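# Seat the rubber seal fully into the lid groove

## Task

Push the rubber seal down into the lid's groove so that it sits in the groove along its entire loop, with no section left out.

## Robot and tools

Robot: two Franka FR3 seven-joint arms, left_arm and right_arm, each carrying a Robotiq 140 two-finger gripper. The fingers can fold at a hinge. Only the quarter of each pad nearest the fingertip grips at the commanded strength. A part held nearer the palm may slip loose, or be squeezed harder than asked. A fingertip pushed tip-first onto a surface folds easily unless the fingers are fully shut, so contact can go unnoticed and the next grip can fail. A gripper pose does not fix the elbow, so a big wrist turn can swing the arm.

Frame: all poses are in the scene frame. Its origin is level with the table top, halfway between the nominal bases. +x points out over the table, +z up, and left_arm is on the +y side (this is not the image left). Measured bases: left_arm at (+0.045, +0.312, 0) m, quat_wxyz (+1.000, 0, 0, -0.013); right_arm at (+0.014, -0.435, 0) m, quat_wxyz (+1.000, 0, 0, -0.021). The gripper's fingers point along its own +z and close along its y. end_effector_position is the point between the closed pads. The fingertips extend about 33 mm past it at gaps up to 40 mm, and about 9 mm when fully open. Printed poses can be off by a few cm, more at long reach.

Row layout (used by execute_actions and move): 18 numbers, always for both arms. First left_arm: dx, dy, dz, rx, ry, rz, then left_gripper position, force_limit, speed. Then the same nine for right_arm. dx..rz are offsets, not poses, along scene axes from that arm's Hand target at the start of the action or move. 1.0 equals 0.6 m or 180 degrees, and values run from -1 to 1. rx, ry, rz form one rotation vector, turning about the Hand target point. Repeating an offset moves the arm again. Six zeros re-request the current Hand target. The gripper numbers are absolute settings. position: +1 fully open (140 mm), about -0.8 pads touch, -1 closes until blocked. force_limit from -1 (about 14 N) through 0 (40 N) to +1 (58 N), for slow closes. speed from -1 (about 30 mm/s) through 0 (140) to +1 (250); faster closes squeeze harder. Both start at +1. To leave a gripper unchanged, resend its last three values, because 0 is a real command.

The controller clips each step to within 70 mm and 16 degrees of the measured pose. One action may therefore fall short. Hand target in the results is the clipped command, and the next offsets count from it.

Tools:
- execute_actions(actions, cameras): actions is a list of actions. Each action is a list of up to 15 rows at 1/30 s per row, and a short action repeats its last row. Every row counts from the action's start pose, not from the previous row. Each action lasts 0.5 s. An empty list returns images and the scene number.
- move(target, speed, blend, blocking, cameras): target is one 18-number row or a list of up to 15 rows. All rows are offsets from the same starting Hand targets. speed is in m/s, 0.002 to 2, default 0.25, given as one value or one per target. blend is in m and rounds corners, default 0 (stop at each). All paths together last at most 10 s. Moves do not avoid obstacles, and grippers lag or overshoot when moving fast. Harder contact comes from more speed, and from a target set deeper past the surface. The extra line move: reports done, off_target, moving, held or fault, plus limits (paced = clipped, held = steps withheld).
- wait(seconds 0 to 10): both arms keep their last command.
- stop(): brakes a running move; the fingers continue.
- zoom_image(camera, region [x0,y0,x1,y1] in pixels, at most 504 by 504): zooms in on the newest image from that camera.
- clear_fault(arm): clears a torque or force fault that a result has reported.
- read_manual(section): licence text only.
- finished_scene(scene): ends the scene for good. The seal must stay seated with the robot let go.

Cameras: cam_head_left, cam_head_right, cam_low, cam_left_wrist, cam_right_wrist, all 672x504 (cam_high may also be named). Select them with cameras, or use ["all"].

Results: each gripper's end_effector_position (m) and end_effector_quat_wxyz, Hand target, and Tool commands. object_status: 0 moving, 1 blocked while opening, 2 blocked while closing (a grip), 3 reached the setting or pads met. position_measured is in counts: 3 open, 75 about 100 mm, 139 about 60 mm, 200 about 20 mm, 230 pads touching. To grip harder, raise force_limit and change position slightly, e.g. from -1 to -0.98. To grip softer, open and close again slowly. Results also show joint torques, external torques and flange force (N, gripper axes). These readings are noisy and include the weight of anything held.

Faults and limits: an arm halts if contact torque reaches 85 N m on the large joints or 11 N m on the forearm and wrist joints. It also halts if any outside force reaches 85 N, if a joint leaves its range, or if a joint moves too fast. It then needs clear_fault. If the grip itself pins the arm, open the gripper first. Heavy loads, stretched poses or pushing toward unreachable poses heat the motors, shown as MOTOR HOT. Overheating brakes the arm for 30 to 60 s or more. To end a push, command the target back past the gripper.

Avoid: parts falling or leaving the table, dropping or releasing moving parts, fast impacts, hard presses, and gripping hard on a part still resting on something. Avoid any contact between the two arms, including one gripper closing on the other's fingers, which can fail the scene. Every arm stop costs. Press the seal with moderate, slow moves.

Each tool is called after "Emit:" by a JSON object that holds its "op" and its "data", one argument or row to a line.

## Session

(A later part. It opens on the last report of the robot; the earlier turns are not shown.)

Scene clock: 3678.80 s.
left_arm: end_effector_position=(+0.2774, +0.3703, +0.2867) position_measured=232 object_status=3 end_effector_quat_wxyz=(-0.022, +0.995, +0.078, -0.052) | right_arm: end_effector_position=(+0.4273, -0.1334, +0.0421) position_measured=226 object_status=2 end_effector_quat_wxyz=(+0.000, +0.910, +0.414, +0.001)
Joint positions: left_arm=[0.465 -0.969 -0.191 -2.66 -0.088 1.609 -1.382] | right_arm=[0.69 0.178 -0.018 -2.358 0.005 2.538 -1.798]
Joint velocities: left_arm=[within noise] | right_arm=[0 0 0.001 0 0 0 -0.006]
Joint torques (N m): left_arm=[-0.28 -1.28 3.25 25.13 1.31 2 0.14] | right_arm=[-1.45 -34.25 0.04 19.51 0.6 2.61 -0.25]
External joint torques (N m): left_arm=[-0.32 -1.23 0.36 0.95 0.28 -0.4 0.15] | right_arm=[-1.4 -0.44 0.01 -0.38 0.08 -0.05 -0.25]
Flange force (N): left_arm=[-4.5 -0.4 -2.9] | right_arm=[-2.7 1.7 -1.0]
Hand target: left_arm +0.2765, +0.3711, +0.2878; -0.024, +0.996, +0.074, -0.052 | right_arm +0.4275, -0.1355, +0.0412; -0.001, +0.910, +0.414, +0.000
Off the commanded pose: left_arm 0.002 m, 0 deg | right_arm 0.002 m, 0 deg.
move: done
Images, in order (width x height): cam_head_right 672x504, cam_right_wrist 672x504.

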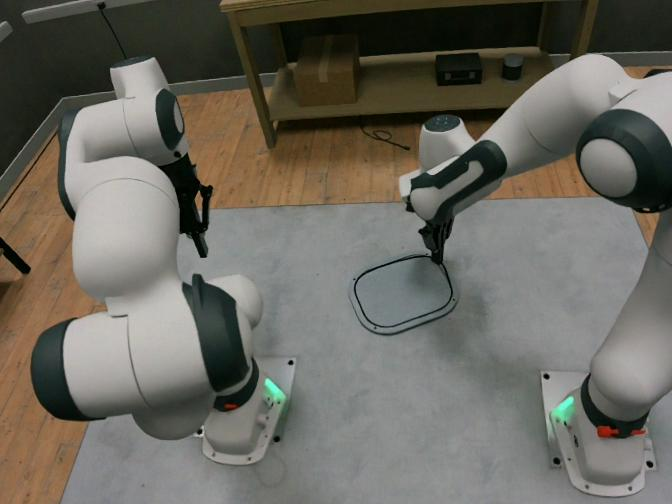

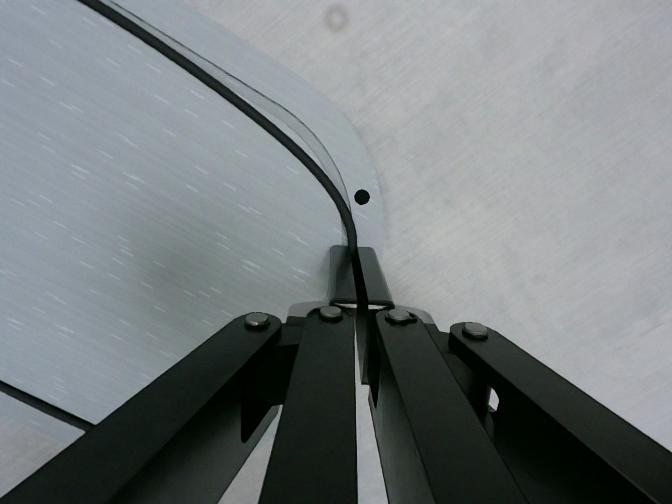

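Emit:
{"op": "move", "data": {
  "target": [
    [0,0,0,0,0,0,-1,0,0,0,0,-0.008,0,0,0,-0.6,-0.5,-0.9],
    [0,0,0,0,0,0,-1,0,0,0,0,0.02,0,0,0,-1,0,0],
    [0,0,0,0,0,0,-1,0,0,-0.003,0.003,0.02,0,0,0,-1,0,0],
    [0,0,0,0,0,0,-1,0,0,-0.003,0.003,-0.006,0,0,0,-1,0,0],
    [0,0,0,0,0,0,-1,0,0,0.003,-0.003,-0.0065,0,0,0,-1,0,0],
    [0,0,0,0,0,0,-1,0,0,0.003,-0.003,0.02,0,0,0,-1,0,0],
    [0,0,0,0,0,0,-1,0,0,-0.025,-0.04,0.04,0,0,0,-1,0,0]
  ],
  "speed": [0.04,0.1,0.1,0.08,0.03,0.1,0.2],
  "cameras": ["cam_right_wrist"]
}}

Emit:
{"op": "zoom_image", "data": {
  "camera": "cam_right_wrist",
  "region": [200, 0, 450, 250]
}}

Scene clock: 3690.80 s.
left_arm: end_effector_position=(+0.2774, +0.3703, +0.2867) position_measured=232 object_status=3 end_effector_quat_wxyz=(-0.022, +0.995, +0.078, -0.052) | right_arm: end_effector_position=(+0.4128, -0.1579, +0.0651) position_measured=233 object_status=3 end_effector_quat_wxyz=(-0.001, +0.911, +0.412, +0.001)
Joint positions: left_arm=[0.465 -0.969 -0.191 -2.66 -0.088 1.609 -1.382] | right_arm=[0.674 0.064 -0.026 -2.441 0.006 2.507 -1.818]
Joint velocities: left_arm=[within noise] | right_arm=[0 0 -0.001 0 0 -0.001 -0.005]
Joint torques (N m): left_arm=[-0.33 -1.29 3.26 25.15 1.3 1.98 0.15] | right_arm=[-0.27 -31.72 0.48 20.81 0.55 2.34 -0.23]
External joint torques (N m): left_arm=[-0.31 -1.09 0.4 0.87 0.27 -0.43 0.15] | right_arm=[-0.21 -1.2 0.53 0.43 0.01 -0.33 -0.23]
Flange force (N): left_arm=[-4.2 -0.5 -2.8] | right_arm=[-1.3 -0.1 -3.7]
Hand target: left_arm +0.2765, +0.3711, +0.2878; -0.024, +0.996, +0.074, -0.052 | right_arm +0.4125, -0.1595, +0.0652; -0.001, +0.910, +0.414, +0.000
Off the commanded pose: left_arm 0.002 m, 0 deg | right_arm 0.002 m, 0 deg.
move: done
Images, in order (width x height): cam_right_wrist 672x504.

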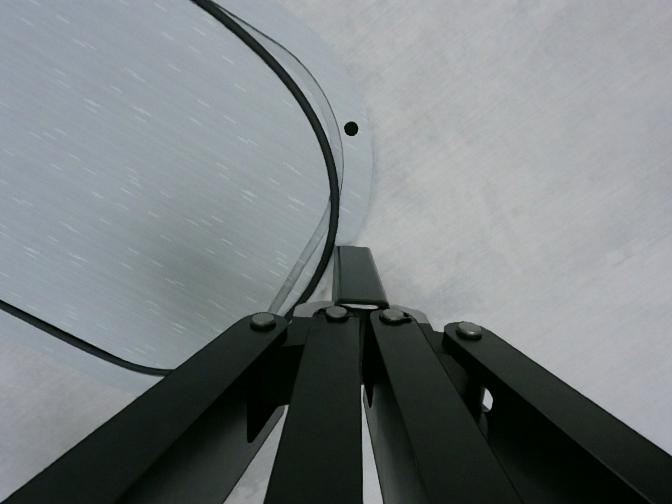

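Scaled by 2.016 from the camera's 672x504 image, which has a finer 960x720 frame.

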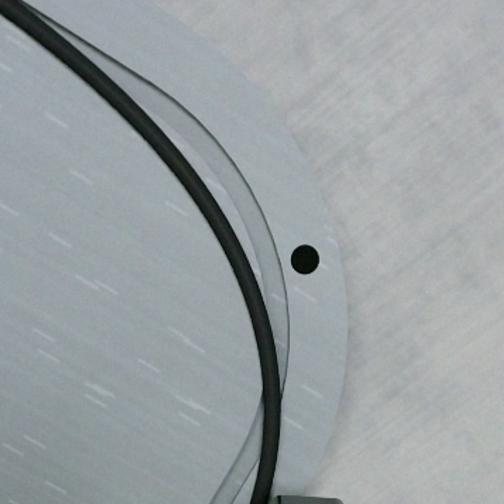

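Emit:
{"op": "move", "data": {
  "target": [
    [0,0,0,0,0,0,-1,0,0,-0.0433,0.005,-0.02,0,0,-0.16,-1,0,0],
    [0,0,0,0,0,0,-1,0,0,-0.0433,0.005,-0.0385,0,0,-0.16,-1,0,0],
    [0,0,0,0,0,0,-1,0,0,-0.0508,0.0267,-0.0445,0,0,-0.16,-1,0,0],
    [0,0,0,0,0,0,-1,0,0,-0.0508,0.0267,-0.02,0,0,-0.16,-1,0,0],
    [0,0,0,0,0,0,-1,0,0,-0.0192,0.0142,-0.02,0,0,-0.12,-1,0,0],
    [0,0,0,0,0,0,-1,0,0,-0.0192,0.0142,-0.0395,0,0,-0.12,-1,0,0],
    [0,0,0,0,0,0,-1,0,0,-0.0283,0.0342,-0.0453,0,0,-0.12,-1,0,0],
    [0,0,0,0,0,0,-1,0,0,-0.0283,0.0342,-0.02,0,0,-0.12,-1,0,0],
    [0,0,0,0,0,0,-1,0,0,-0.04,0.0,0,0,0,-0.12,-1,0,0]
  ],
  "speed": [0.25,0.08,0.04,0.15,0.3,0.08,0.04,0.15,0.2],
  "cameras": ["cam_right_wrist"]
}}

Emit:
{"op": "zoom_image", "data": {
  "camera": "cam_right_wrist",
  "region": [200, 0, 450, 250]
}}

Scene clock: 3712.80 s.
left_arm: end_effector_position=(+0.2774, +0.3703, +0.2867) position_measured=232 object_status=3 end_effector_quat_wxyz=(-0.022, +0.995, +0.078, -0.052) | right_arm: end_effector_position=(+0.3888, -0.1578, +0.0652) position_measured=233 object_status=3 end_effector_quat_wxyz=(-0.002, +0.972, +0.233, +0.001)
Joint positions: left_arm=[0.465 -0.969 -0.191 -2.66 -0.088 1.609 -1.382] | right_arm=[0.709 0.015 -0.032 -2.506 0.005 2.524 -1.41]
Joint velocities: left_arm=[within noise] | right_arm=[0 0.001 0 -0.001 -0.001 -0.002 -0.005]
Joint torques (N m): left_arm=[-0.32 -1.26 3.31 25.11 1.31 2.01 0.14] | right_arm=[-0.15 -29.9 0.43 20.62 0.42 2.44 -0.29]
External joint torques (N m): left_arm=[-0.32 -1.19 0.46 0.94 0.28 -0.4 0.15] | right_arm=[-0.18 -1.39 0.39 0.51 -0.08 -0.24 -0.29]
Flange force (N): left_arm=[-4.4 -0.6 -2.9] | right_arm=[-1.6 0.7 -4.1]
Hand target: left_arm +0.2765, +0.3711, +0.2878; -0.024, +0.996, +0.074, -0.052 | right_arm +0.3885, -0.1595, +0.0652; -0.001, +0.972, +0.236, +0.000
Off the commanded pose: left_arm 0.002 m, 0 deg | right_arm 0.002 m, 0 deg.
move: done
Images, in order (width x height): cam_right_wrist 672x504.

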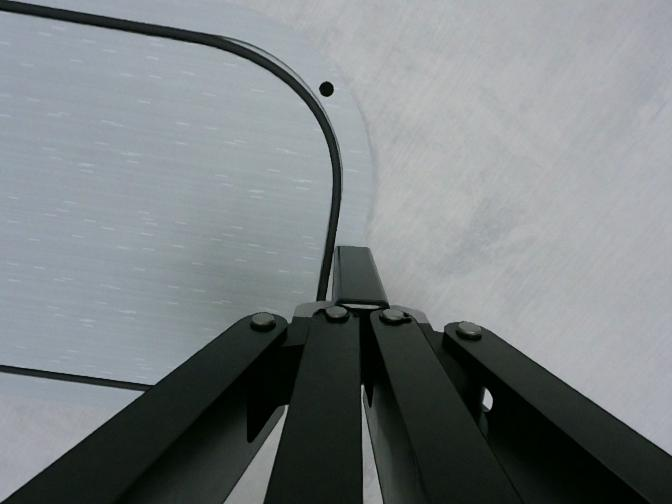

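Scaled by 2.016 from the camera's 672x504 image, which has a finer 960x720 frame.

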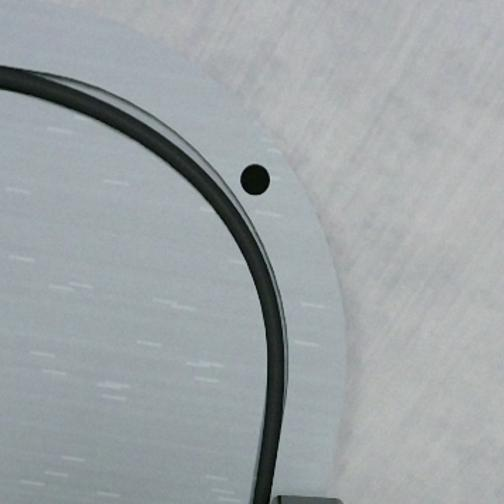

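Emit:
{"op": "move", "data": {
  "target": [
    [0,0,0,0,0,0,-1,0,0,-0.15,-0.35,0.1,0,0,0,-1,0,0]
  ],
  "cameras": ["cam_head_right","cam_head_left"]
}}

Emit:
{"op": "zoom_image", "data": {
  "camera": "cam_head_right",
  "region": [340, 240, 480, 345]
}}

Scene clock: 3717.57 s.
left_arm: end_effector_position=(+0.2774, +0.3703, +0.2867) position_measured=232 object_status=3 end_effector_quat_wxyz=(-0.022, +0.995, +0.078, -0.052) | right_arm: end_effector_position=(+0.2995, -0.3690, +0.1255) position_measured=233 object_status=3 end_effector_quat_wxyz=(-0.002, +0.973, +0.232, +0.001)
Joint positions: left_arm=[0.465 -0.969 -0.191 -2.66 -0.088 1.609 -1.382] | right_arm=[0.472 -0.723 -0.243 -2.971 -0.203 2.255 -1.663]
Joint velocities: left_arm=[within noise] | right_arm=[0 0.001 0 0 0.001 0 -0.006]
Joint torques (N m): left_arm=[-0.28 -1.27 3.25 25.12 1.31 1.98 0.19] | right_arm=[0.23 -6.15 2.55 23.25 0.33 2.39 -0.32]
External joint torques (N m): left_arm=[-0.3 -1.12 0.4 0.81 0.28 -0.44 0.2] | right_arm=[0.2 -0.37 0.33 0.53 -0.36 -0.29 -0.32]
Flange force (N): left_arm=[-4.4 -0.6 -2.6] | right_arm=[-1.0 0.2 -2.8]
Hand target: left_arm +0.2765, +0.3711, +0.2878; -0.024, +0.996, +0.074, -0.052 | right_arm +0.2985, -0.3695, +0.1252; -0.001, +0.972, +0.236, +0.000
Off the commanded pose: left_arm 0.002 m, 0 deg | right_arm 0.001 m, 1 deg.
move: done
Images, in order (width x height): cam_head_left 672x504, cam_head_right 672x504.

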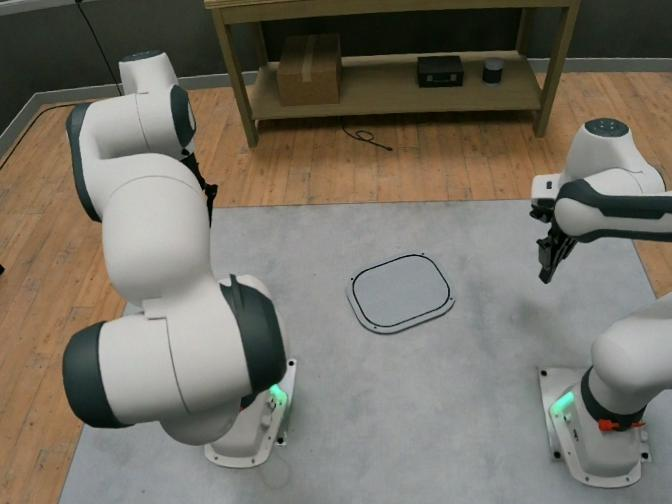

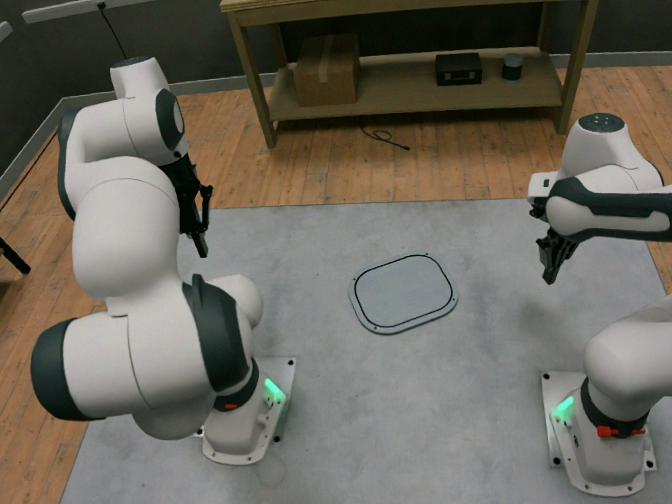

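Scaled by 3.600 from the camera's 672x504 image, which has a finer 960x720 frame.

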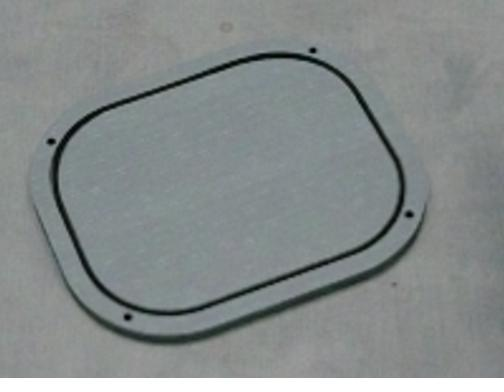

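Emit:
{"op": "move", "data": {
  "target": [
    [0,0,0,0,0,0,-1,0,0,0.0,0.3,-0.04,0,0,-0.3,-1,0,0],
    [0,0,0,0,0,0,-1,0,0,-0.0515,0.554,-0.117,0,0,-0.553,-1,0,0],
    [0,0,0,0,0,0,-1,0,0,-0.0515,0.554,-0.139,0,0,-0.553,-1,0,0],
    [0,0,0,0,0,0,-1,0,0,-0.0515,0.554,-0.117,0,0,-0.553,-1,0,0],
    [0,0,0,0,0,0,-1,0,0,-0.0387,0.5143,-0.117,0,0,-0.553,-1,0,0],
    [0,0,0,0,0,0,-1,0,0,-0.0387,0.5143,-0.139,0,0,-0.553,-1,0,0],
    [0,0,0,0,0,0,-1,0,0,-0.0387,0.5143,-0.117,0,0,-0.553,-1,0,0],
    [0,0,0,0,0,0,-1,0,0,-0.0258,0.4747,-0.117,0,0,-0.553,-1,0,0],
    [0,0,0,0,0,0,-1,0,0,-0.0258,0.4747,-0.139,0,0,-0.553,-1,0,0],
    [0,0,0,0,0,0,-1,0,0,-0.0258,0.4747,-0.117,0,0,-0.553,-1,0,0]
  ],
  "speed": [0.6,0.4,0.08,0.15,0.25,0.08,0.15,0.25,0.08,0.15],
  "cameras": ["cam_right_wrist"]
}}

Scene clock: 3756.27 s.
left_arm: end_effector_position=(+0.2774, +0.3703, +0.2867) position_measured=232 object_status=3 end_effector_quat_wxyz=(-0.022, +0.995, +0.078, -0.052) | right_arm: end_effector_position=(+0.2838, -0.0846, +0.0546) position_measured=233 object_status=3 end_effector_quat_wxyz=(-0.001, +0.807, -0.591, +0.001)
Joint positions: left_arm=[0.465 -0.969 -0.191 -2.66 -0.088 1.609 -1.382] | right_arm=[0.302 -0.025 0.658 -2.587 0.024 2.569 0.591]
Joint velocities: left_arm=[within noise] | right_arm=[0 0 0 0.001 0 -0.001 -0.005]
Joint torques (N m): left_arm=[-0.32 -1.29 3.3 25.12 1.3 1.99 0.19] | right_arm=[-0.06 -21.2 0.09 20.16 0.75 2.32 -0.4]
External joint torques (N m): left_arm=[-0.33 -1.17 0.45 0.91 0.27 -0.42 0.2] | right_arm=[-0.16 -0.86 0.43 0.82 0.35 -0.22 -0.4]
Flange force (N): left_arm=[-4.4 -0.7 -2.8] | right_arm=[1.7 1.5 -5.9]
Hand target: left_arm +0.2765, +0.3711, +0.2878; -0.024, +0.996, +0.074, -0.052 | right_arm +0.2830, -0.0847, +0.0550; +0.000, +0.808, -0.590, +0.001
Off the commanded pose: left_arm 0.002 m, 0 deg | right_arm 0.001 m, 0 deg.
move: done; limits=paced
Images, in order (width x height): cam_right_wrist 672x504.

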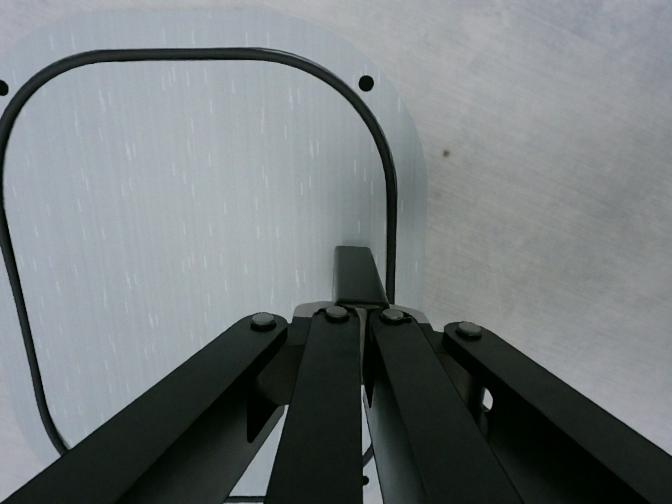

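Emit:
{"op": "move", "data": {
  "target": [
    [0,0,0,0,0,0,-1,0,0,0.05,-0.08,0.09,0,0,0.5,-1,0,0],
    [0,0,0,0,0,0,-1,0,0,0.26,-0.03,0.04,0,0,1,-1,0,0]
  ],
  "speed": 0.6,
  "cameras": ["cam_right_wrist"]
}}

Emit:
{"op": "zoom_image", "data": {
  "camera": "cam_right_wrist",
  "region": [200, 0, 450, 250]
}}

Scene clock: 3771.40 s.
left_arm: end_effector_position=(+0.2774, +0.3703, +0.2867) position_measured=232 object_status=3 end_effector_quat_wxyz=(-0.022, +0.995, +0.078, -0.052) | right_arm: end_effector_position=(+0.4399, -0.1024, +0.0800) position_measured=233 object_status=3 end_effector_quat_wxyz=(+0.001, +0.590, +0.807, +0.001)
Joint positions: left_arm=[0.465 -0.969 -0.191 -2.66 -0.088 1.609 -1.382] | right_arm=[0.47 0.176 0.236 -2.244 -0.065 2.417 -2.74]
Joint velocities: left_arm=[within noise] | right_arm=[0 0.001 0.001 -0.001 -0.001 0 -0.007]
Joint torques (N m): left_arm=[-0.36 -1.27 3.29 25.16 1.3 2.01 0.11] | right_arm=[-0.49 -34.2 2.67 22.65 0.98 2.29 -0.28]
External joint torques (N m): left_arm=[-0.38 -1.22 0.44 0.99 0.27 -0.4 0.12] | right_arm=[-0.22 -0.05 1.46 1.25 0.34 -0.3 -0.28]
Flange force (N): left_arm=[-4.4 -0.4 -3.0] | right_arm=[1.5 3.7 -2.2]
Hand target: left_arm +0.2765, +0.3711, +0.2878; -0.024, +0.996, +0.074, -0.052 | right_arm +0.4390, -0.1027, +0.0790; -0.001, +0.590, +0.808, +0.000
Off the commanded pose: left_arm 0.002 m, 0 deg | right_arm 0.001 m, 0 deg.
move: done; limits=paced
Images, in order (width x height): cam_right_wrist 672x504.

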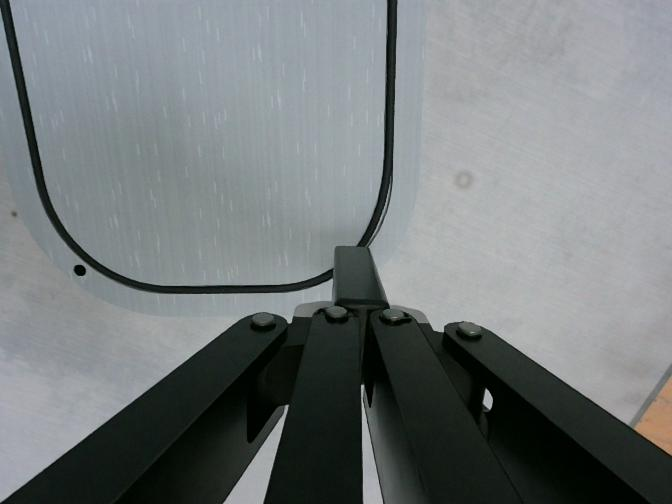

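Scaled by 2.016 from the camera's 672x504 image, which has a finer 960x720 frame.

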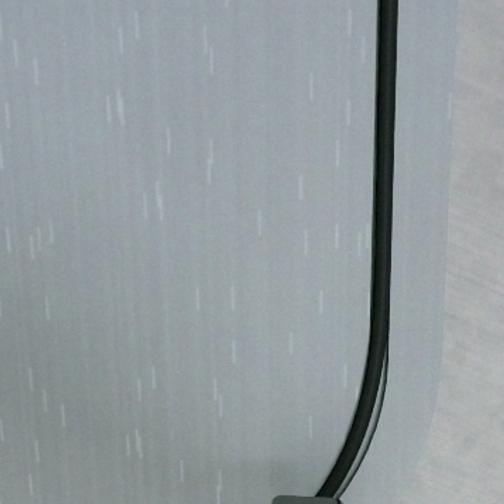

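Emit:
{"op": "move", "data": {
  "target": [
    [0,0,0,0,0,0,-1,0,0,0.006,0.0125,-0.048,0,0,-0.2,-1,0,0],
    [0,0,0,0,0,0,-1,0,0,0.006,0.0125,-0.069,0,0,-0.2,-1,0,0],
    [0,0,0,0,0,0,-1,0,0,0.0095,0.0115,-0.07,0,0,-0.2,-1,0,0],
    [0,0,0,0,0,0,-1,0,0,0.0095,0.0115,-0.048,0,0,-0.2,-1,0,0],
    [0,0,0,0,0,0,-1,0,0,0.0125,0.0362,-0.048,0,0,-0.1,-1,0,0],
    [0,0,0,0,0,0,-1,0,0,0.0125,0.0362,-0.069,0,0,-0.1,-1,0,0],
    [0,0,0,0,0,0,-1,0,0,0.0155,0.0362,-0.07,0,0,-0.1,-1,0,0],
    [0,0,0,0,0,0,-1,0,0,0.0155,0.0362,-0.048,0,0,-0.1,-1,0,0],
    [0,0,0,0,0,0,-1,0,0,0.0103,0.0687,-0.048,0,0,0,-1,0,0],
    [0,0,0,0,0,0,-1,0,0,0.0103,0.0687,-0.07,0,0,0,-1,0,0],
    [0,0,0,0,0,0,-1,0,0,0.0103,0.0687,-0.02,0,0,0,-1,0,0]
  ],
  "speed": [0.25,0.08,0.03,0.15,0.25,0.08,0.03,0.15,0.25,0.08,0.15],
  "cameras": ["cam_right_wrist"]
}}

Emit:
{"op": "move", "data": {
  "target": [
    [0,0,0,0,0,0,-1,0,0,-0.007,0.0258,-0.025,0,0,0,-1,0,0],
    [0,0,0,0,0,0,-1,0,0,-0.007,0.0258,-0.0495,0,0,0,-1,0,0],
    [0,0,0,0,0,0,-1,0,0,-0.007,0.0258,-0.028,0,0,0,-1,0,0],
    [0,0,0,0,0,0,-1,0,0,-0.0155,0.0525,-0.028,0,0,0,-1,0,0],
    [0,0,0,0,0,0,-1,0,0,-0.0155,0.0525,-0.0495,0,0,0,-1,0,0],
    [0,0,0,0,0,0,-1,0,0,-0.0155,0.0525,-0.028,0,0,0,-1,0,0],
    [0,0,0,0,0,0,-1,0,0,-0.024,0.079,-0.028,0,0,0,-1,0,0],
    [0,0,0,0,0,0,-1,0,0,-0.024,0.079,-0.0495,0,0,0,-1,0,0],
    [0,0,0,0,0,0,-1,0,0,-0.024,0.079,-0.01,0,0,0,-1,0,0]
  ],
  "speed": [0.25,0.08,0.15,0.25,0.08,0.15,0.25,0.08,0.15],
  "cameras": ["cam_right_wrist"]
}}

Emit:
{"op": "zoom_image", "data": {
  "camera": "cam_right_wrist",
  "region": [200, 0, 450, 250]
}}

Scene clock: 3805.73 s.
left_arm: end_effector_position=(+0.2774, +0.3703, +0.2867) position_measured=232 object_status=3 end_effector_quat_wxyz=(-0.022, +0.995, +0.078, -0.052) | right_arm: end_effector_position=(+0.4464, -0.0607, +0.0675) position_measured=233 object_status=3 end_effector_quat_wxyz=(+0.001, +0.590, +0.807, +0.001)
Joint positions: left_arm=[0.465 -0.969 -0.191 -2.66 -0.088 1.609 -1.382] | right_arm=[0.506 0.282 0.254 -2.132 -0.106 2.406 -2.663]
Joint velocities: left_arm=[within noise] | right_arm=[0 0.001 0 -0.002 0 -0.004 -0.004]
Joint torques (N m): left_arm=[-0.29 -1.25 3.27 25.12 1.31 1.99 0.15] | right_arm=[-0.53 -38.32 3.97 22.24 0.98 2.36 -0.22]
External joint torques (N m): left_arm=[-0.24 -1.07 0.45 0.81 0.29 -0.43 0.16] | right_arm=[-0.54 -0.89 1.39 0.76 0.34 -0.24 -0.22]
Flange force (N): left_arm=[-4.2 -0.7 -2.7] | right_arm=[-0.4 0.2 -3.4]
Hand target: left_arm +0.2765, +0.3711, +0.2878; -0.024, +0.996, +0.074, -0.052 | right_arm +0.4452, -0.0615, +0.0670; -0.001, +0.590, +0.808, +0.000
Off the commanded pose: left_arm 0.002 m, 0 deg | right_arm 0.002 m, 0 deg.
move: done
Images, in order (width x height): cam_right_wrist 672x504.

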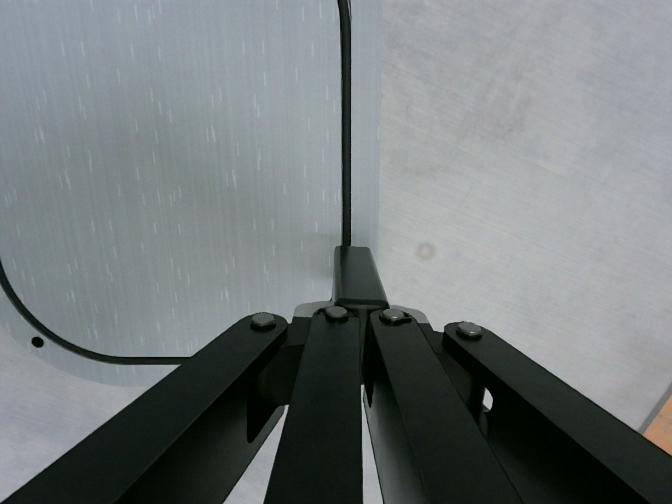

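Scene clock: 3810.87 s.
left_arm: end_effector_position=(+0.2774, +0.3703, +0.2867) position_measured=232 object_status=3 end_effector_quat_wxyz=(-0.022, +0.995, +0.078, -0.052) | right_arm: end_effector_position=(+0.4319, -0.0133, +0.0614) position_measured=233 object_status=3 end_effector_quat_wxyz=(+0.001, +0.590, +0.808, +0.001)
Joint positions: left_arm=[0.465 -0.969 -0.191 -2.66 -0.088 1.609 -1.382] | right_arm=[0.598 0.348 0.242 -2.05 -0.122 2.388 -2.578]
Joint velocities: left_arm=[within noise] | right_arm=[0.001 -0.001 0.001 -0.001 0 -0.005 0]
Joint torques (N m): left_arm=[-0.33 -1.24 3.26 25.14 1.3 1.99 0.18] | right_arm=[-0.51 -40.79 4.51 22.55 0.99 2.39 -0.33]
External joint torques (N m): left_arm=[-0.34 -1.11 0.41 0.9 0.28 -0.42 0.19] | right_arm=[-0.41 -1.22 1.55 1.05 0.33 -0.2 -0.33]
Flange force (N): left_arm=[-4.2 -0.6 -2.8] | right_arm=[-0.3 0.7 -3.9]
Hand target: left_arm +0.2765, +0.3711, +0.2878; -0.024, +0.996, +0.074, -0.052 | right_arm +0.4308, -0.0141, +0.0610; -0.001, +0.590, +0.808, +0.000
Off the commanded pose: left_arm 0.002 m, 0 deg | right_arm 0.001 m, 0 deg.
move: done
Images, in order (width x height): cam_right_wrist 672x504.

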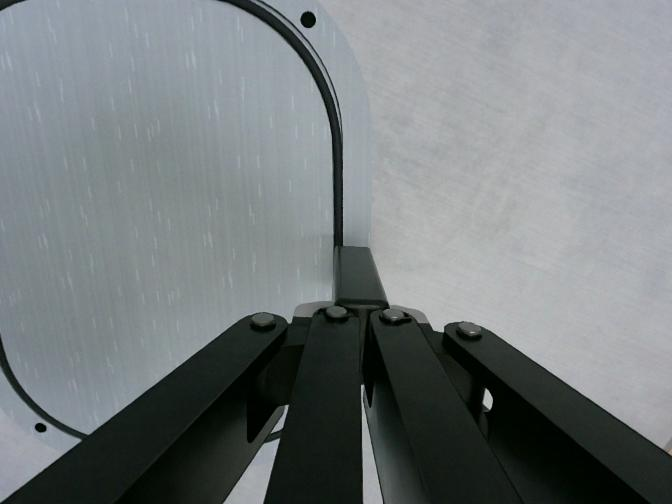

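Scaled by 2.016 from the camera's 672x504 image, which has a finer 960x720 frame.

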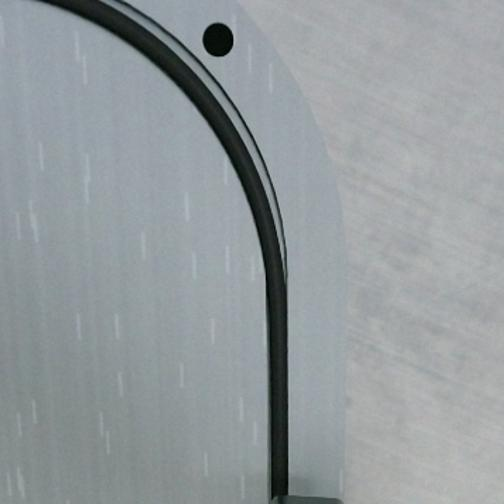

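Emit:
{"op": "move", "data": {
  "target": [
    [0,0,0,0,0,0,-1,0,0,-0.0088,0.0268,-0.018,0,0,0,-1,0,0],
    [0,0,0,0,0,0,-1,0,0,-0.0088,0.0268,-0.0388,0,0,0,-1,0,0],
    [0,0,0,0,0,0,-1,0,0,-0.0088,0.0268,-0.018,0,0,0,-1,0,0],
    [0,0,0,0,0,0,-1,0,0,-0.024,0.0485,-0.018,0,0,0.03,-1,0,0],
    [0,0,0,0,0,0,-1,0,0,-0.024,0.0485,-0.037,0,0,0.03,-1,0,0],
    [0,0,0,0,0,0,-1,0,0,-0.0165,0.051,-0.0388,0,0,0.03,-1,0,0],
    [0,0,0,0,0,0,-1,0,0,-0.0165,0.051,-0.018,0,0,0.03,-1,0,0],
    [0,0,0,0,0,0,-1,0,0,-0.034,0.067,-0.018,0,0,0.085,-1,0,0],
    [0,0,0,0,0,0,-1,0,0,-0.034,0.067,-0.037,0,0,0.085,-1,0,0],
    [0,0,0,0,0,0,-1,0,0,-0.025,0.0715,-0.0388,0,0,0.085,-1,0,0],
    [0,0,0,0,0,0,-1,0,0,-0.025,0.0715,0,0,0,0.085,-1,0,0]
  ],
  "speed": [0.25,0.08,0.15,0.25,0.08,0.03,0.15,0.25,0.08,0.03,0.15],
  "cameras": ["cam_right_wrist"]
}}

Emit:
{"op": "zoom_image", "data": {
  "camera": "cam_right_wrist",
  "region": [200, 0, 450, 250]
}}

Scene clock: 3830.13 s.
left_arm: end_effector_position=(+0.2774, +0.3703, +0.2867) position_measured=232 object_status=3 end_effector_quat_wxyz=(-0.022, +0.995, +0.078, -0.052) | right_arm: end_effector_position=(+0.4168, +0.0297, +0.0615) position_measured=233 object_status=3 end_effector_quat_wxyz=(+0.001, +0.477, +0.879, +0.001)
Joint positions: left_arm=[0.465 -0.969 -0.191 -2.66 -0.088 1.609 -1.382] | right_arm=[0.594 0.412 0.322 -1.963 -0.181 2.351 -2.741]
Joint velocities: left_arm=[within noise] | right_arm=[-0.001 -0.001 0.001 0.001 0.001 -0.005 -0.003]
Joint torques (N m): left_arm=[-0.34 -1.29 3.23 25.19 1.31 1.99 0.15] | right_arm=[-0.5 -42.14 5.68 22.72 0.97 2.3 -0.27]
External joint torques (N m): left_arm=[-0.36 -1.11 0.37 0.9 0.28 -0.43 0.16] | right_arm=[-0.41 -0.98 1.11 0.85 0.29 -0.3 -0.28]
Flange force (N): left_arm=[-4.2 -0.4 -2.9] | right_arm=[-0.5 0.7 -3.6]
Hand target: left_arm +0.2765, +0.3711, +0.2878; -0.024, +0.996, +0.074, -0.052 | right_arm +0.4158, +0.0288, +0.0610; -0.001, +0.477, +0.879, +0.000
Off the commanded pose: left_arm 0.002 m, 0 deg | right_arm 0.002 m, 0 deg.
move: done
Images, in order (width x height): cam_right_wrist 672x504.

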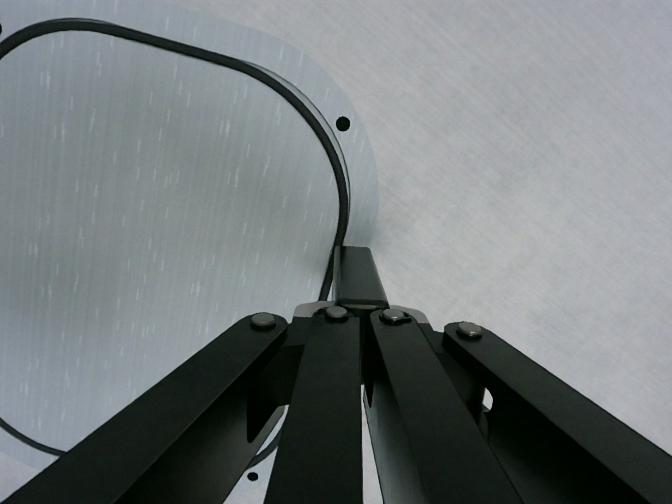

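Scaled by 2.016 from the camera's 672x504 image, which has a finer 960x720 frame.

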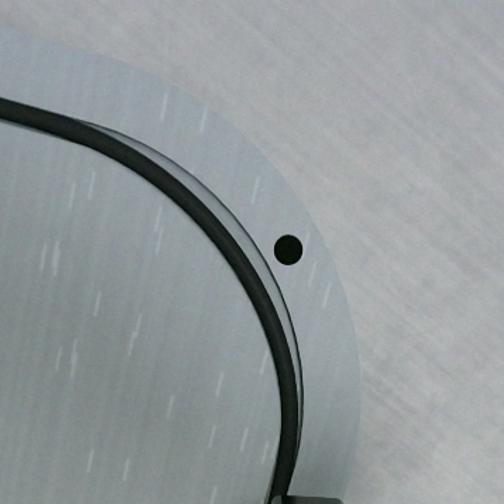

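Emit:
{"op": "move", "data": {
  "target": [
    [0,0,0,0,0,0,-1,0,0,-0.0205,0.0237,-0.018,0,0,0.06,-1,0,0],
    [0,0,0,0,0,0,-1,0,0,-0.0205,0.0237,-0.037,0,0,0.06,-1,0,0],
    [0,0,0,0,0,0,-1,0,0,-0.0122,0.0312,-0.0388,0,0,0.06,-1,0,0],
    [0,0,0,0,0,0,-1,0,0,-0.0122,0.0312,-0.018,0,0,0.06,-1,0,0],
    [0,0,0,0,0,0,-1,0,0,-0.038,0.0453,-0.018,0,0,0.08,-1,0,0],
    [0,0,0,0,0,0,-1,0,0,-0.038,0.0453,-0.037,0,0,0.08,-1,0,0],
    [0,0,0,0,0,0,-1,0,0,-0.0297,0.0528,-0.0388,0,0,0.08,-1,0,0],
    [0,0,0,0,0,0,-1,0,0,-0.0297,0.0528,-0.01,0,0,0.08,-1,0,0],
    [0,0,0,0,0,0,-1,0,0,-0.008,0.02,0.01,0,0,0.08,-1,0,0]
  ],
  "speed": [0.25,0.08,0.03,0.15,0.25,0.08,0.03,0.15,0.2],
  "cameras": ["cam_right_wrist","cam_head_right"]
}}

Emit:
{"op": "zoom_image", "data": {
  "camera": "cam_right_wrist",
  "region": [150, 0, 400, 250]
}}

Scene clock: 3847.83 s.
left_arm: end_effector_position=(+0.2774, +0.3703, +0.2867) position_measured=232 object_status=3 end_effector_quat_wxyz=(-0.022, +0.995, +0.078, -0.052) | right_arm: end_effector_position=(+0.4119, +0.0420, +0.0675) position_measured=233 object_status=3 end_effector_quat_wxyz=(+0.001, +0.365, +0.931, +0.001)
Joint positions: left_arm=[0.465 -0.969 -0.191 -2.66 -0.088 1.609 -1.382] | right_arm=[0.533 0.432 0.41 -1.933 -0.231 2.322 -2.94]
Joint velocities: left_arm=[within noise] | right_arm=[0 0.001 0 -0.001 0.001 0 -0.005]
Joint torques (N m): left_arm=[-0.31 -1.25 3.27 25.17 1.3 2 0.18] | right_arm=[-0.56 -41.72 7.23 22.3 0.69 2.29 -0.24]
External joint torques (N m): left_arm=[-0.31 -1.12 0.42 0.92 0.27 -0.41 0.19] | right_arm=[-0.63 -1.05 1.2 0.44 -0.01 -0.27 -0.24]
Flange force (N): left_arm=[-4.2 -0.6 -2.9] | right_arm=[-1.0 -1.7 -3.5]
Hand target: left_arm +0.2765, +0.3711, +0.2878; -0.024, +0.996, +0.074, -0.052 | right_arm +0.4110, +0.0408, +0.0670; -0.001, +0.363, +0.932, +0.000
Off the commanded pose: left_arm 0.002 m, 0 deg | right_arm 0.002 m, 0 deg.
move: done
Images, in order (width x height): cam_head_right 672x504, cam_right_wrist 672x504.

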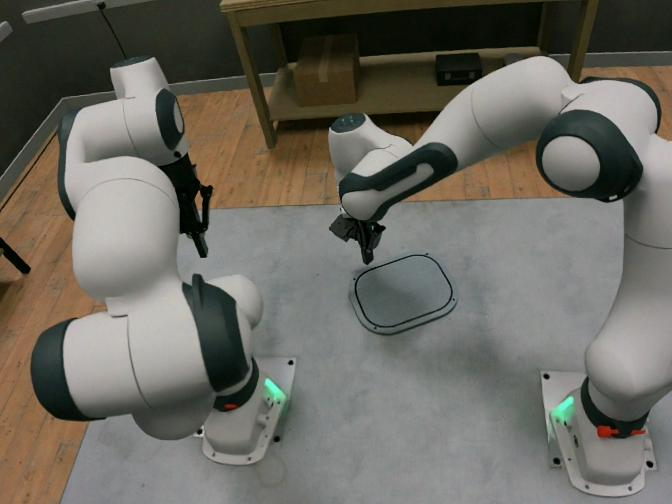

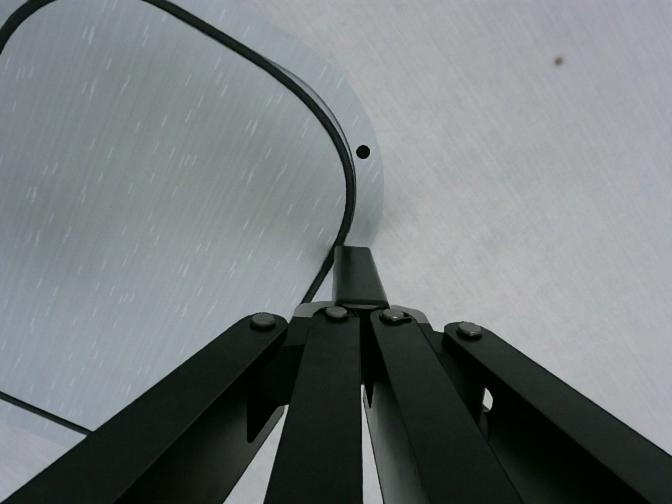

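Scaled by 2.016 from the camera's 672x504 image, which has a finer 960x720 frame.

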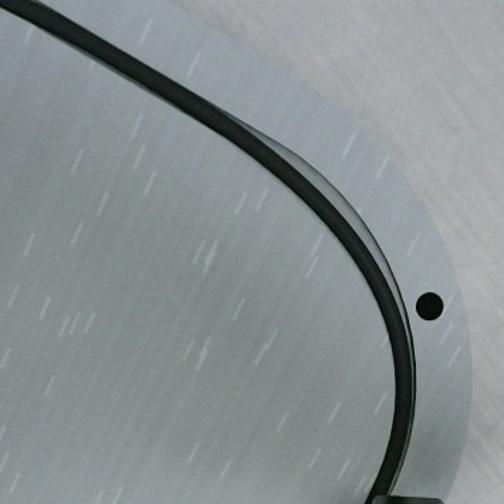

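Emit:
{"op": "move", "data": {
  "target": [
    [0,0,0,0,0,0,-1,0,0,-0.02,0.0,0.06,0,0,-0.45,-1,0,0],
    [0,0,0,0,0,0,-1,0,0,-0.055,0.02,0.005,0,0,-0.9,-1,0,0]
  ],
  "speed": 0.7,
  "cameras": ["cam_right_wrist"]
}}

Emit:
{"op": "zoom_image", "data": {
  "camera": "cam_right_wrist",
  "region": [200, 50, 450, 300]
}}

Scene clock: 3860.63 s.
left_arm: end_effector_position=(+0.2774, +0.3703, +0.2867) position_measured=232 object_status=3 end_effector_quat_wxyz=(-0.022, +0.995, +0.078, -0.052) | right_arm: end_effector_position=(+0.3791, +0.0529, +0.0710) position_measured=233 object_status=3 end_effector_quat_wxyz=(-0.002, +0.978, -0.210, +0.002)
Joint positions: left_arm=[0.465 -0.969 -0.191 -2.66 -0.088 1.609 -1.382] | right_arm=[1.417 0.402 -0.471 -1.982 0.246 2.333 -0.382]
Joint velocities: left_arm=[0 0 0 0.001 0 0 -0.004] | right_arm=[0 -0.001 0.001 0 0.001 0 0.005]
Joint torques (N m): left_arm=[-0.32 -1.28 3.25 25.12 1.3 1.99 0.16] | right_arm=[0.13 -40.36 -5.07 23.34 0.85 2.36 0.05]
External joint torques (N m): left_arm=[-0.34 -1.24 0.39 0.9 0.28 -0.42 0.16] | right_arm=[0.02 -0.55 0.48 1.27 0.29 -0.29 0.05]
Flange force (N): left_arm=[-4.7 -0.4 -2.8] | right_arm=[0.8 -4.6 -1.4]
Hand target: left_arm +0.2765, +0.3711, +0.2878; -0.024, +0.996, +0.074, -0.052 | right_arm +0.3780, +0.0528, +0.0700; -0.001, +0.977, -0.213, +0.000
Off the commanded pose: left_arm 0.002 m, 0 deg | right_arm 0.001 m, 0 deg.
move: done; limits=paced
Images, in order (width x height): cam_right_wrist 672x504.

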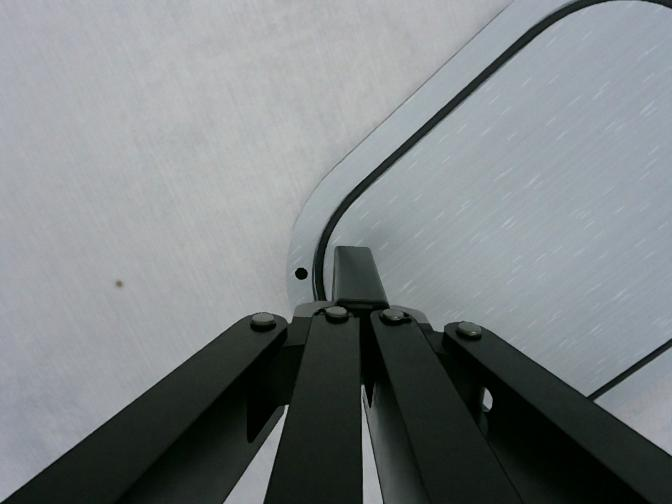

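Scaled by 2.016 from the camera's 672x504 image, which has a finer 960x720 frame.

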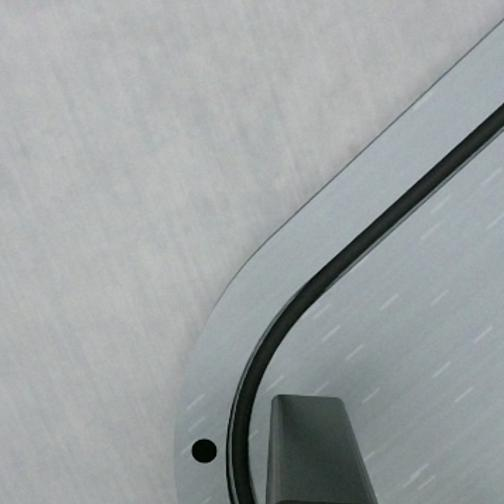

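Emit:
{"op": "move", "data": {
  "target": [
    [0,0,0,0,0,0,-1,0,0,0.0017,0.0178,-0.03,0,0,-0.02,-1,0,0],
    [0,0,0,0,0,0,-1,0,0,0.0017,0.0178,-0.052,0,0,-0.02,-1,0,0],
    [0,0,0,0,0,0,-1,0,0,0.0058,0.0253,-0.0545,0,0,-0.02,-1,0,0],
    [0,0,0,0,0,0,-1,0,0,0.0058,0.0253,-0.03,0,0,-0.02,-1,0,0],
    [0,0,0,0,0,0,-1,0,0,-0.02,0.0253,-0.03,0,0,0.08,-1,0,0],
    [0,0,0,0,0,0,-1,0,0,-0.02,0.0253,-0.051,0,0,0.08,-1,0,0],
    [0,0,0,0,0,0,-1,0,0,-0.0185,0.0328,-0.0535,0,0,0.08,-1,0,0],
    [0,0,0,0,0,0,-1,0,0,-0.0185,0.0328,-0.02,0,0,0.08,-1,0,0],
    [0,0,0,0,0,0,-1,0,0,-0.1,-0.02,0.01,0,0,0.22,-1,0,0]
  ],
  "speed": [0.2,0.08,0.03,0.15,0.25,0.08,0.03,0.15,0.3],
  "cameras": ["cam_right_wrist"]
}}

Emit:
{"op": "zoom_image", "data": {
  "camera": "cam_right_wrist",
  "region": [250, 0, 500, 250]
}}

Scene clock: 3876.93 s.
left_arm: end_effector_position=(+0.2774, +0.3703, +0.2867) position_measured=232 object_status=3 end_effector_quat_wxyz=(-0.022, +0.995, +0.078, -0.052) | right_arm: end_effector_position=(+0.3173, +0.0408, +0.0755) position_measured=233 object_status=3 end_effector_quat_wxyz=(+0.000, +0.992, +0.128, -0.001)
Joint positions: left_arm=[0.465 -0.969 -0.191 -2.66 -0.088 1.609 -1.382] | right_arm=[1.319 0.251 -0.28 -2.152 0.103 2.391 -0.896]
Joint velocities: left_arm=[within noise] | right_arm=[-0.001 0 0.001 0 0.001 0.001 -0.006]
Joint torques (N m): left_arm=[-0.33 -1.25 3.28 25.16 1.3 2 0.16] | right_arm=[-0.39 -38.84 -0.81 22.22 0.46 2.76 -0.2]
External joint torques (N m): left_arm=[-0.33 -1.12 0.44 0.91 0.27 -0.42 0.17] | right_arm=[-0.4 -1.72 1.19 0.39 -0.1 0.08 -0.2]
Flange force (N): left_arm=[-4.2 -0.6 -2.9] | right_arm=[-1.9 1.8 -2.6]
Hand target: left_arm +0.2765, +0.3711, +0.2878; -0.024, +0.996, +0.074, -0.052 | right_arm +0.3180, +0.0408, +0.0760; -0.001, +0.991, +0.131, +0.000
Off the commanded pose: left_arm 0.002 m, 0 deg | right_arm 0.001 m, 0 deg.
move: done
Images, in order (width x height): cam_right_wrist 672x504.

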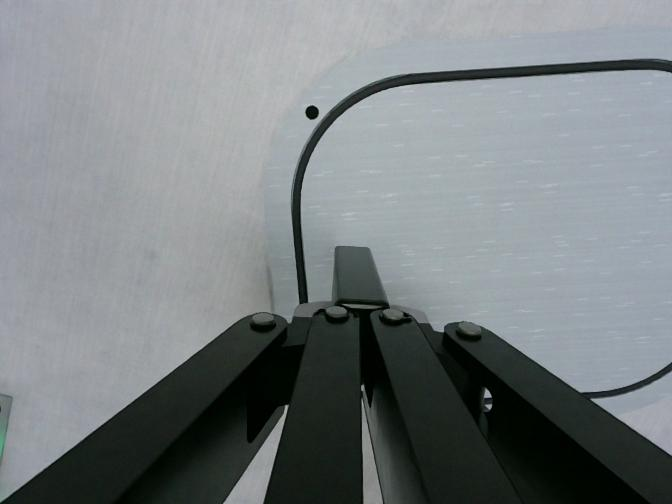

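Scaled by 2.016 from the camera's 672x504 image, which has a finer 960x720 frame.

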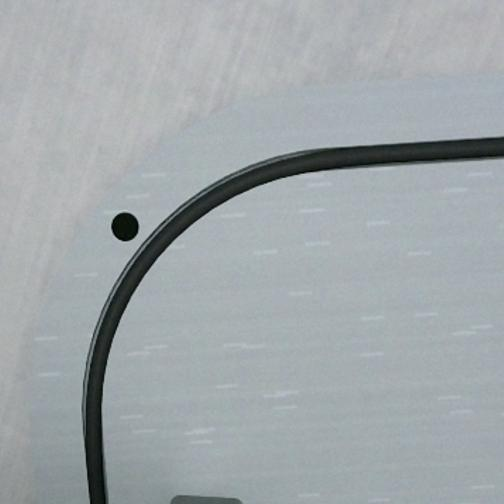

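Emit:
{"op": "move", "data": {
  "target": [
    [0,0,0,0,0,0,-1,0,0,0.033,0.0478,-0.035,0,0,-0.02,-1,0,0],
    [0,0,0,0,0,0,-1,0,0,0.033,0.0478,-0.0592,0,0,-0.02,-1,0,0],
    [0,0,0,0,0,0,-1,0,0,0.033,0.0478,-0.035,0,0,-0.02,-1,0,0],
    [0,0,0,0,0,0,-1,0,0,0,0.0382,-0.035,0,0,0.015,-1,0,0],
    [0,0,0,0,0,0,-1,0,0,0,0.0382,-0.0585,0,0,0.015,-1,0,0],
    [0,0,0,0,0,0,-1,0,0,0,0.0382,-0.035,0,0,0.015,-1,0,0],
    [0,0,0,0,0,0,-1,0,0,-0.0333,0.0278,-0.035,0,0,0.015,-1,0,0],
    [0,0,0,0,0,0,-1,0,0,-0.0333,0.0278,-0.0575,0,0,0.015,-1,0,0],
    [0,0,0,0,0,0,-1,0,0,-0.0333,0.0278,-0.03,0,0,0.015,-1,0,0],
    [0,0,0,0,0,0,-1,0,0,-0.12,-0.05,0.01,0,0,0.2,-1,0,0]
  ],
  "speed": [0.2,0.08,0.15,0.25,0.08,0.15,0.25,0.08,0.15,0.3],
  "cameras": ["cam_right_wrist"]
}}

Emit:
{"op": "zoom_image", "data": {
  "camera": "cam_right_wrist",
  "region": [250, 0, 500, 250]
}}

Scene clock: 3899.87 s.
left_arm: end_effector_position=(+0.2774, +0.3703, +0.2867) position_measured=232 object_status=3 end_effector_quat_wxyz=(-0.022, +0.995, +0.078, -0.052) | right_arm: end_effector_position=(+0.2459, +0.0103, +0.0815) position_measured=233 object_status=3 end_effector_quat_wxyz=(+0.001, +0.903, +0.430, +0.000)
Joint positions: left_arm=[0.465 -0.969 -0.191 -2.66 -0.088 1.609 -1.382] | right_arm=[1.315 0.075 -0.181 -2.372 0.018 2.444 -1.382]
Joint velocities: left_arm=[within noise] | right_arm=[-0.001 -0.002 0.001 0 0 0 -0.007]
Joint torques (N m): left_arm=[-0.28 -1.21 3.28 25.14 1.31 2 0.14] | right_arm=[-0.25 -32.78 0.49 21.78 0.9 2.75 -0.24]
External joint torques (N m): left_arm=[-0.29 -1.11 0.45 0.92 0.29 -0.41 0.15] | right_arm=[-0.23 -1.43 0.84 0.55 0.34 0.07 -0.24]
Flange force (N): left_arm=[-4.2 -0.7 -2.9] | right_arm=[-1.4 0.3 -2.6]
Hand target: left_arm +0.2765, +0.3711, +0.2878; -0.024, +0.996, +0.074, -0.052 | right_arm +0.2460, +0.0108, +0.0820; -0.001, +0.902, +0.431, +0.000
Off the commanded pose: left_arm 0.002 m, 0 deg | right_arm 0.001 m, 0 deg.
move: done
Images, in order (width x height): cam_right_wrist 672x504.

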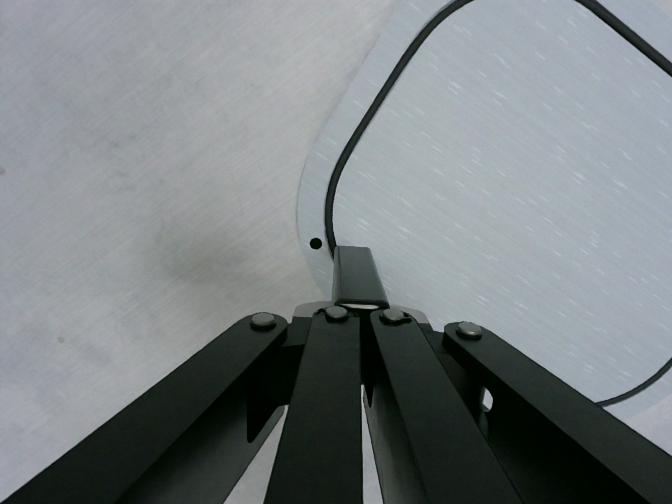

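Scaled by 2.016 from the camera's 672x504 image, which has a finer 960x720 frame.

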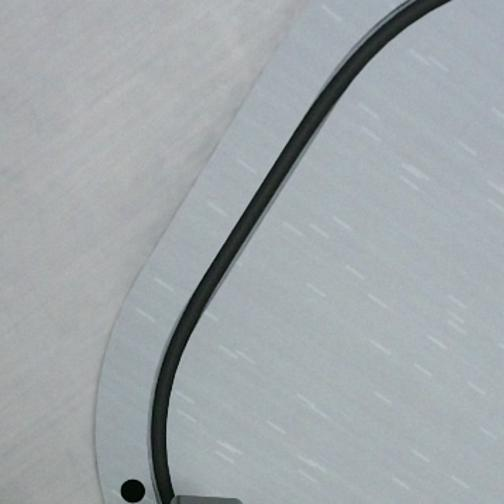

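Emit:
{"op": "move", "data": {
  "target": [
    [0,0,0,0,0,0,-1,0,0,0.0283,0.047,-0.045,0,0,-0.06,-1,0,0],
    [0,0,0,0,0,0,-1,0,0,0.0283,0.047,-0.0675,0,0,-0.06,-1,0,0],
    [0,0,0,0,0,0,-1,0,0,0.0283,0.047,-0.045,0,0,-0.06,-1,0,0],
    [0,0,0,0,0,0,-1,0,0,0.01,0.0328,-0.045,0,0,0.02,-1,0,0],
    [0,0,0,0,0,0,-1,0,0,0.01,0.0328,-0.0675,0,0,0.02,-1,0,0],
    [0,0,0,0,0,0,-1,0,0,0.01,0.0328,-0.045,0,0,0.02,-1,0,0],
    [0,0,0,0,0,0,-1,0,0,-0.0008,0.0103,-0.045,0,0,0.09,-1,0,0],
    [0,0,0,0,0,0,-1,0,0,-0.0008,0.0103,-0.067,0,0,0.09,-1,0,0],
    [0,0,0,0,0,0,-1,0,0,-0.0008,0.0103,-0.045,0,0,0.09,-1,0,0],
    [0,0,0,0,0,0,-1,0,0,0.005,-0.1,-0.02,0,0,0.27,-1,0,0]
  ],
  "speed": [0.2,0.08,0.15,0.25,0.08,0.15,0.25,0.08,0.15,0.3],
  "cameras": ["cam_right_wrist"]
}}

Emit:
{"op": "zoom_image", "data": {
  "camera": "cam_right_wrist",
  "region": [200, 0, 450, 250]
}}

Scene clock: 3921.63 s.
left_arm: end_effector_position=(+0.2774, +0.3703, +0.2867) position_measured=232 object_status=3 end_effector_quat_wxyz=(-0.022, +0.995, +0.078, -0.052) | right_arm: end_effector_position=(+0.2487, -0.0495, +0.0696) position_measured=233 object_status=3 end_effector_quat_wxyz=(+0.001, +0.646, +0.764, -0.001)
Joint positions: left_arm=[0.465 -0.969 -0.191 -2.66 -0.088 1.609 -1.382] | right_arm=[1.202 -0.031 -0.138 -2.548 -0.009 2.515 -2.278]
Joint velocities: left_arm=[within noise] | right_arm=[0 -0.002 0 0 0.002 0 -0.005]
Joint torques (N m): left_arm=[-0.31 -1.25 3.29 25.14 1.3 2.01 0.2] | right_arm=[-0.16 -27.52 0.54 21.03 0.9 2.53 -0.31]
External joint torques (N m): left_arm=[-0.31 -1.11 0.44 0.87 0.28 -0.41 0.21] | right_arm=[-0.15 -0.62 0.46 0.88 0.34 -0.09 -0.31]
Flange force (N): left_arm=[-4.2 -0.7 -2.8] | right_arm=[1.1 1.3 -1.9]
Hand target: left_arm +0.2765, +0.3711, +0.2878; -0.024, +0.996, +0.074, -0.052 | right_arm +0.2490, -0.0492, +0.0700; -0.001, +0.645, +0.764, +0.000
Off the commanded pose: left_arm 0.002 m, 0 deg | right_arm 0.001 m, 0 deg.
move: done
Images, in order (width x height): cam_right_wrist 672x504.

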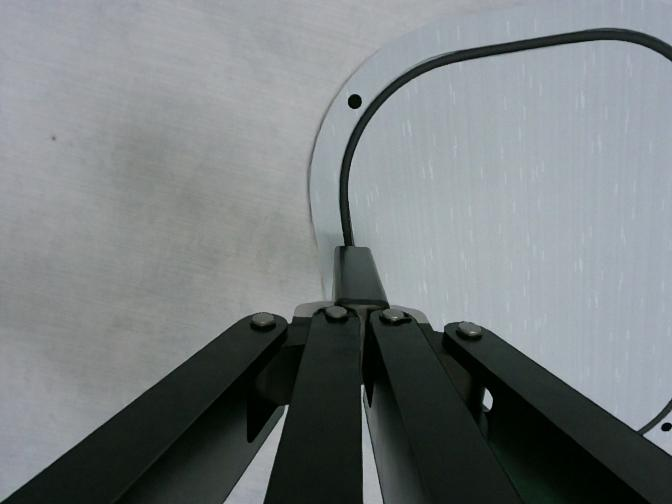

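Scaled by 2.016 from the camera's 672x504 image, which has a finer 960x720 frame.

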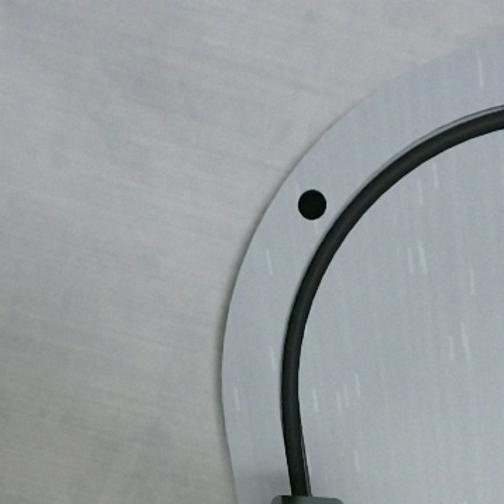

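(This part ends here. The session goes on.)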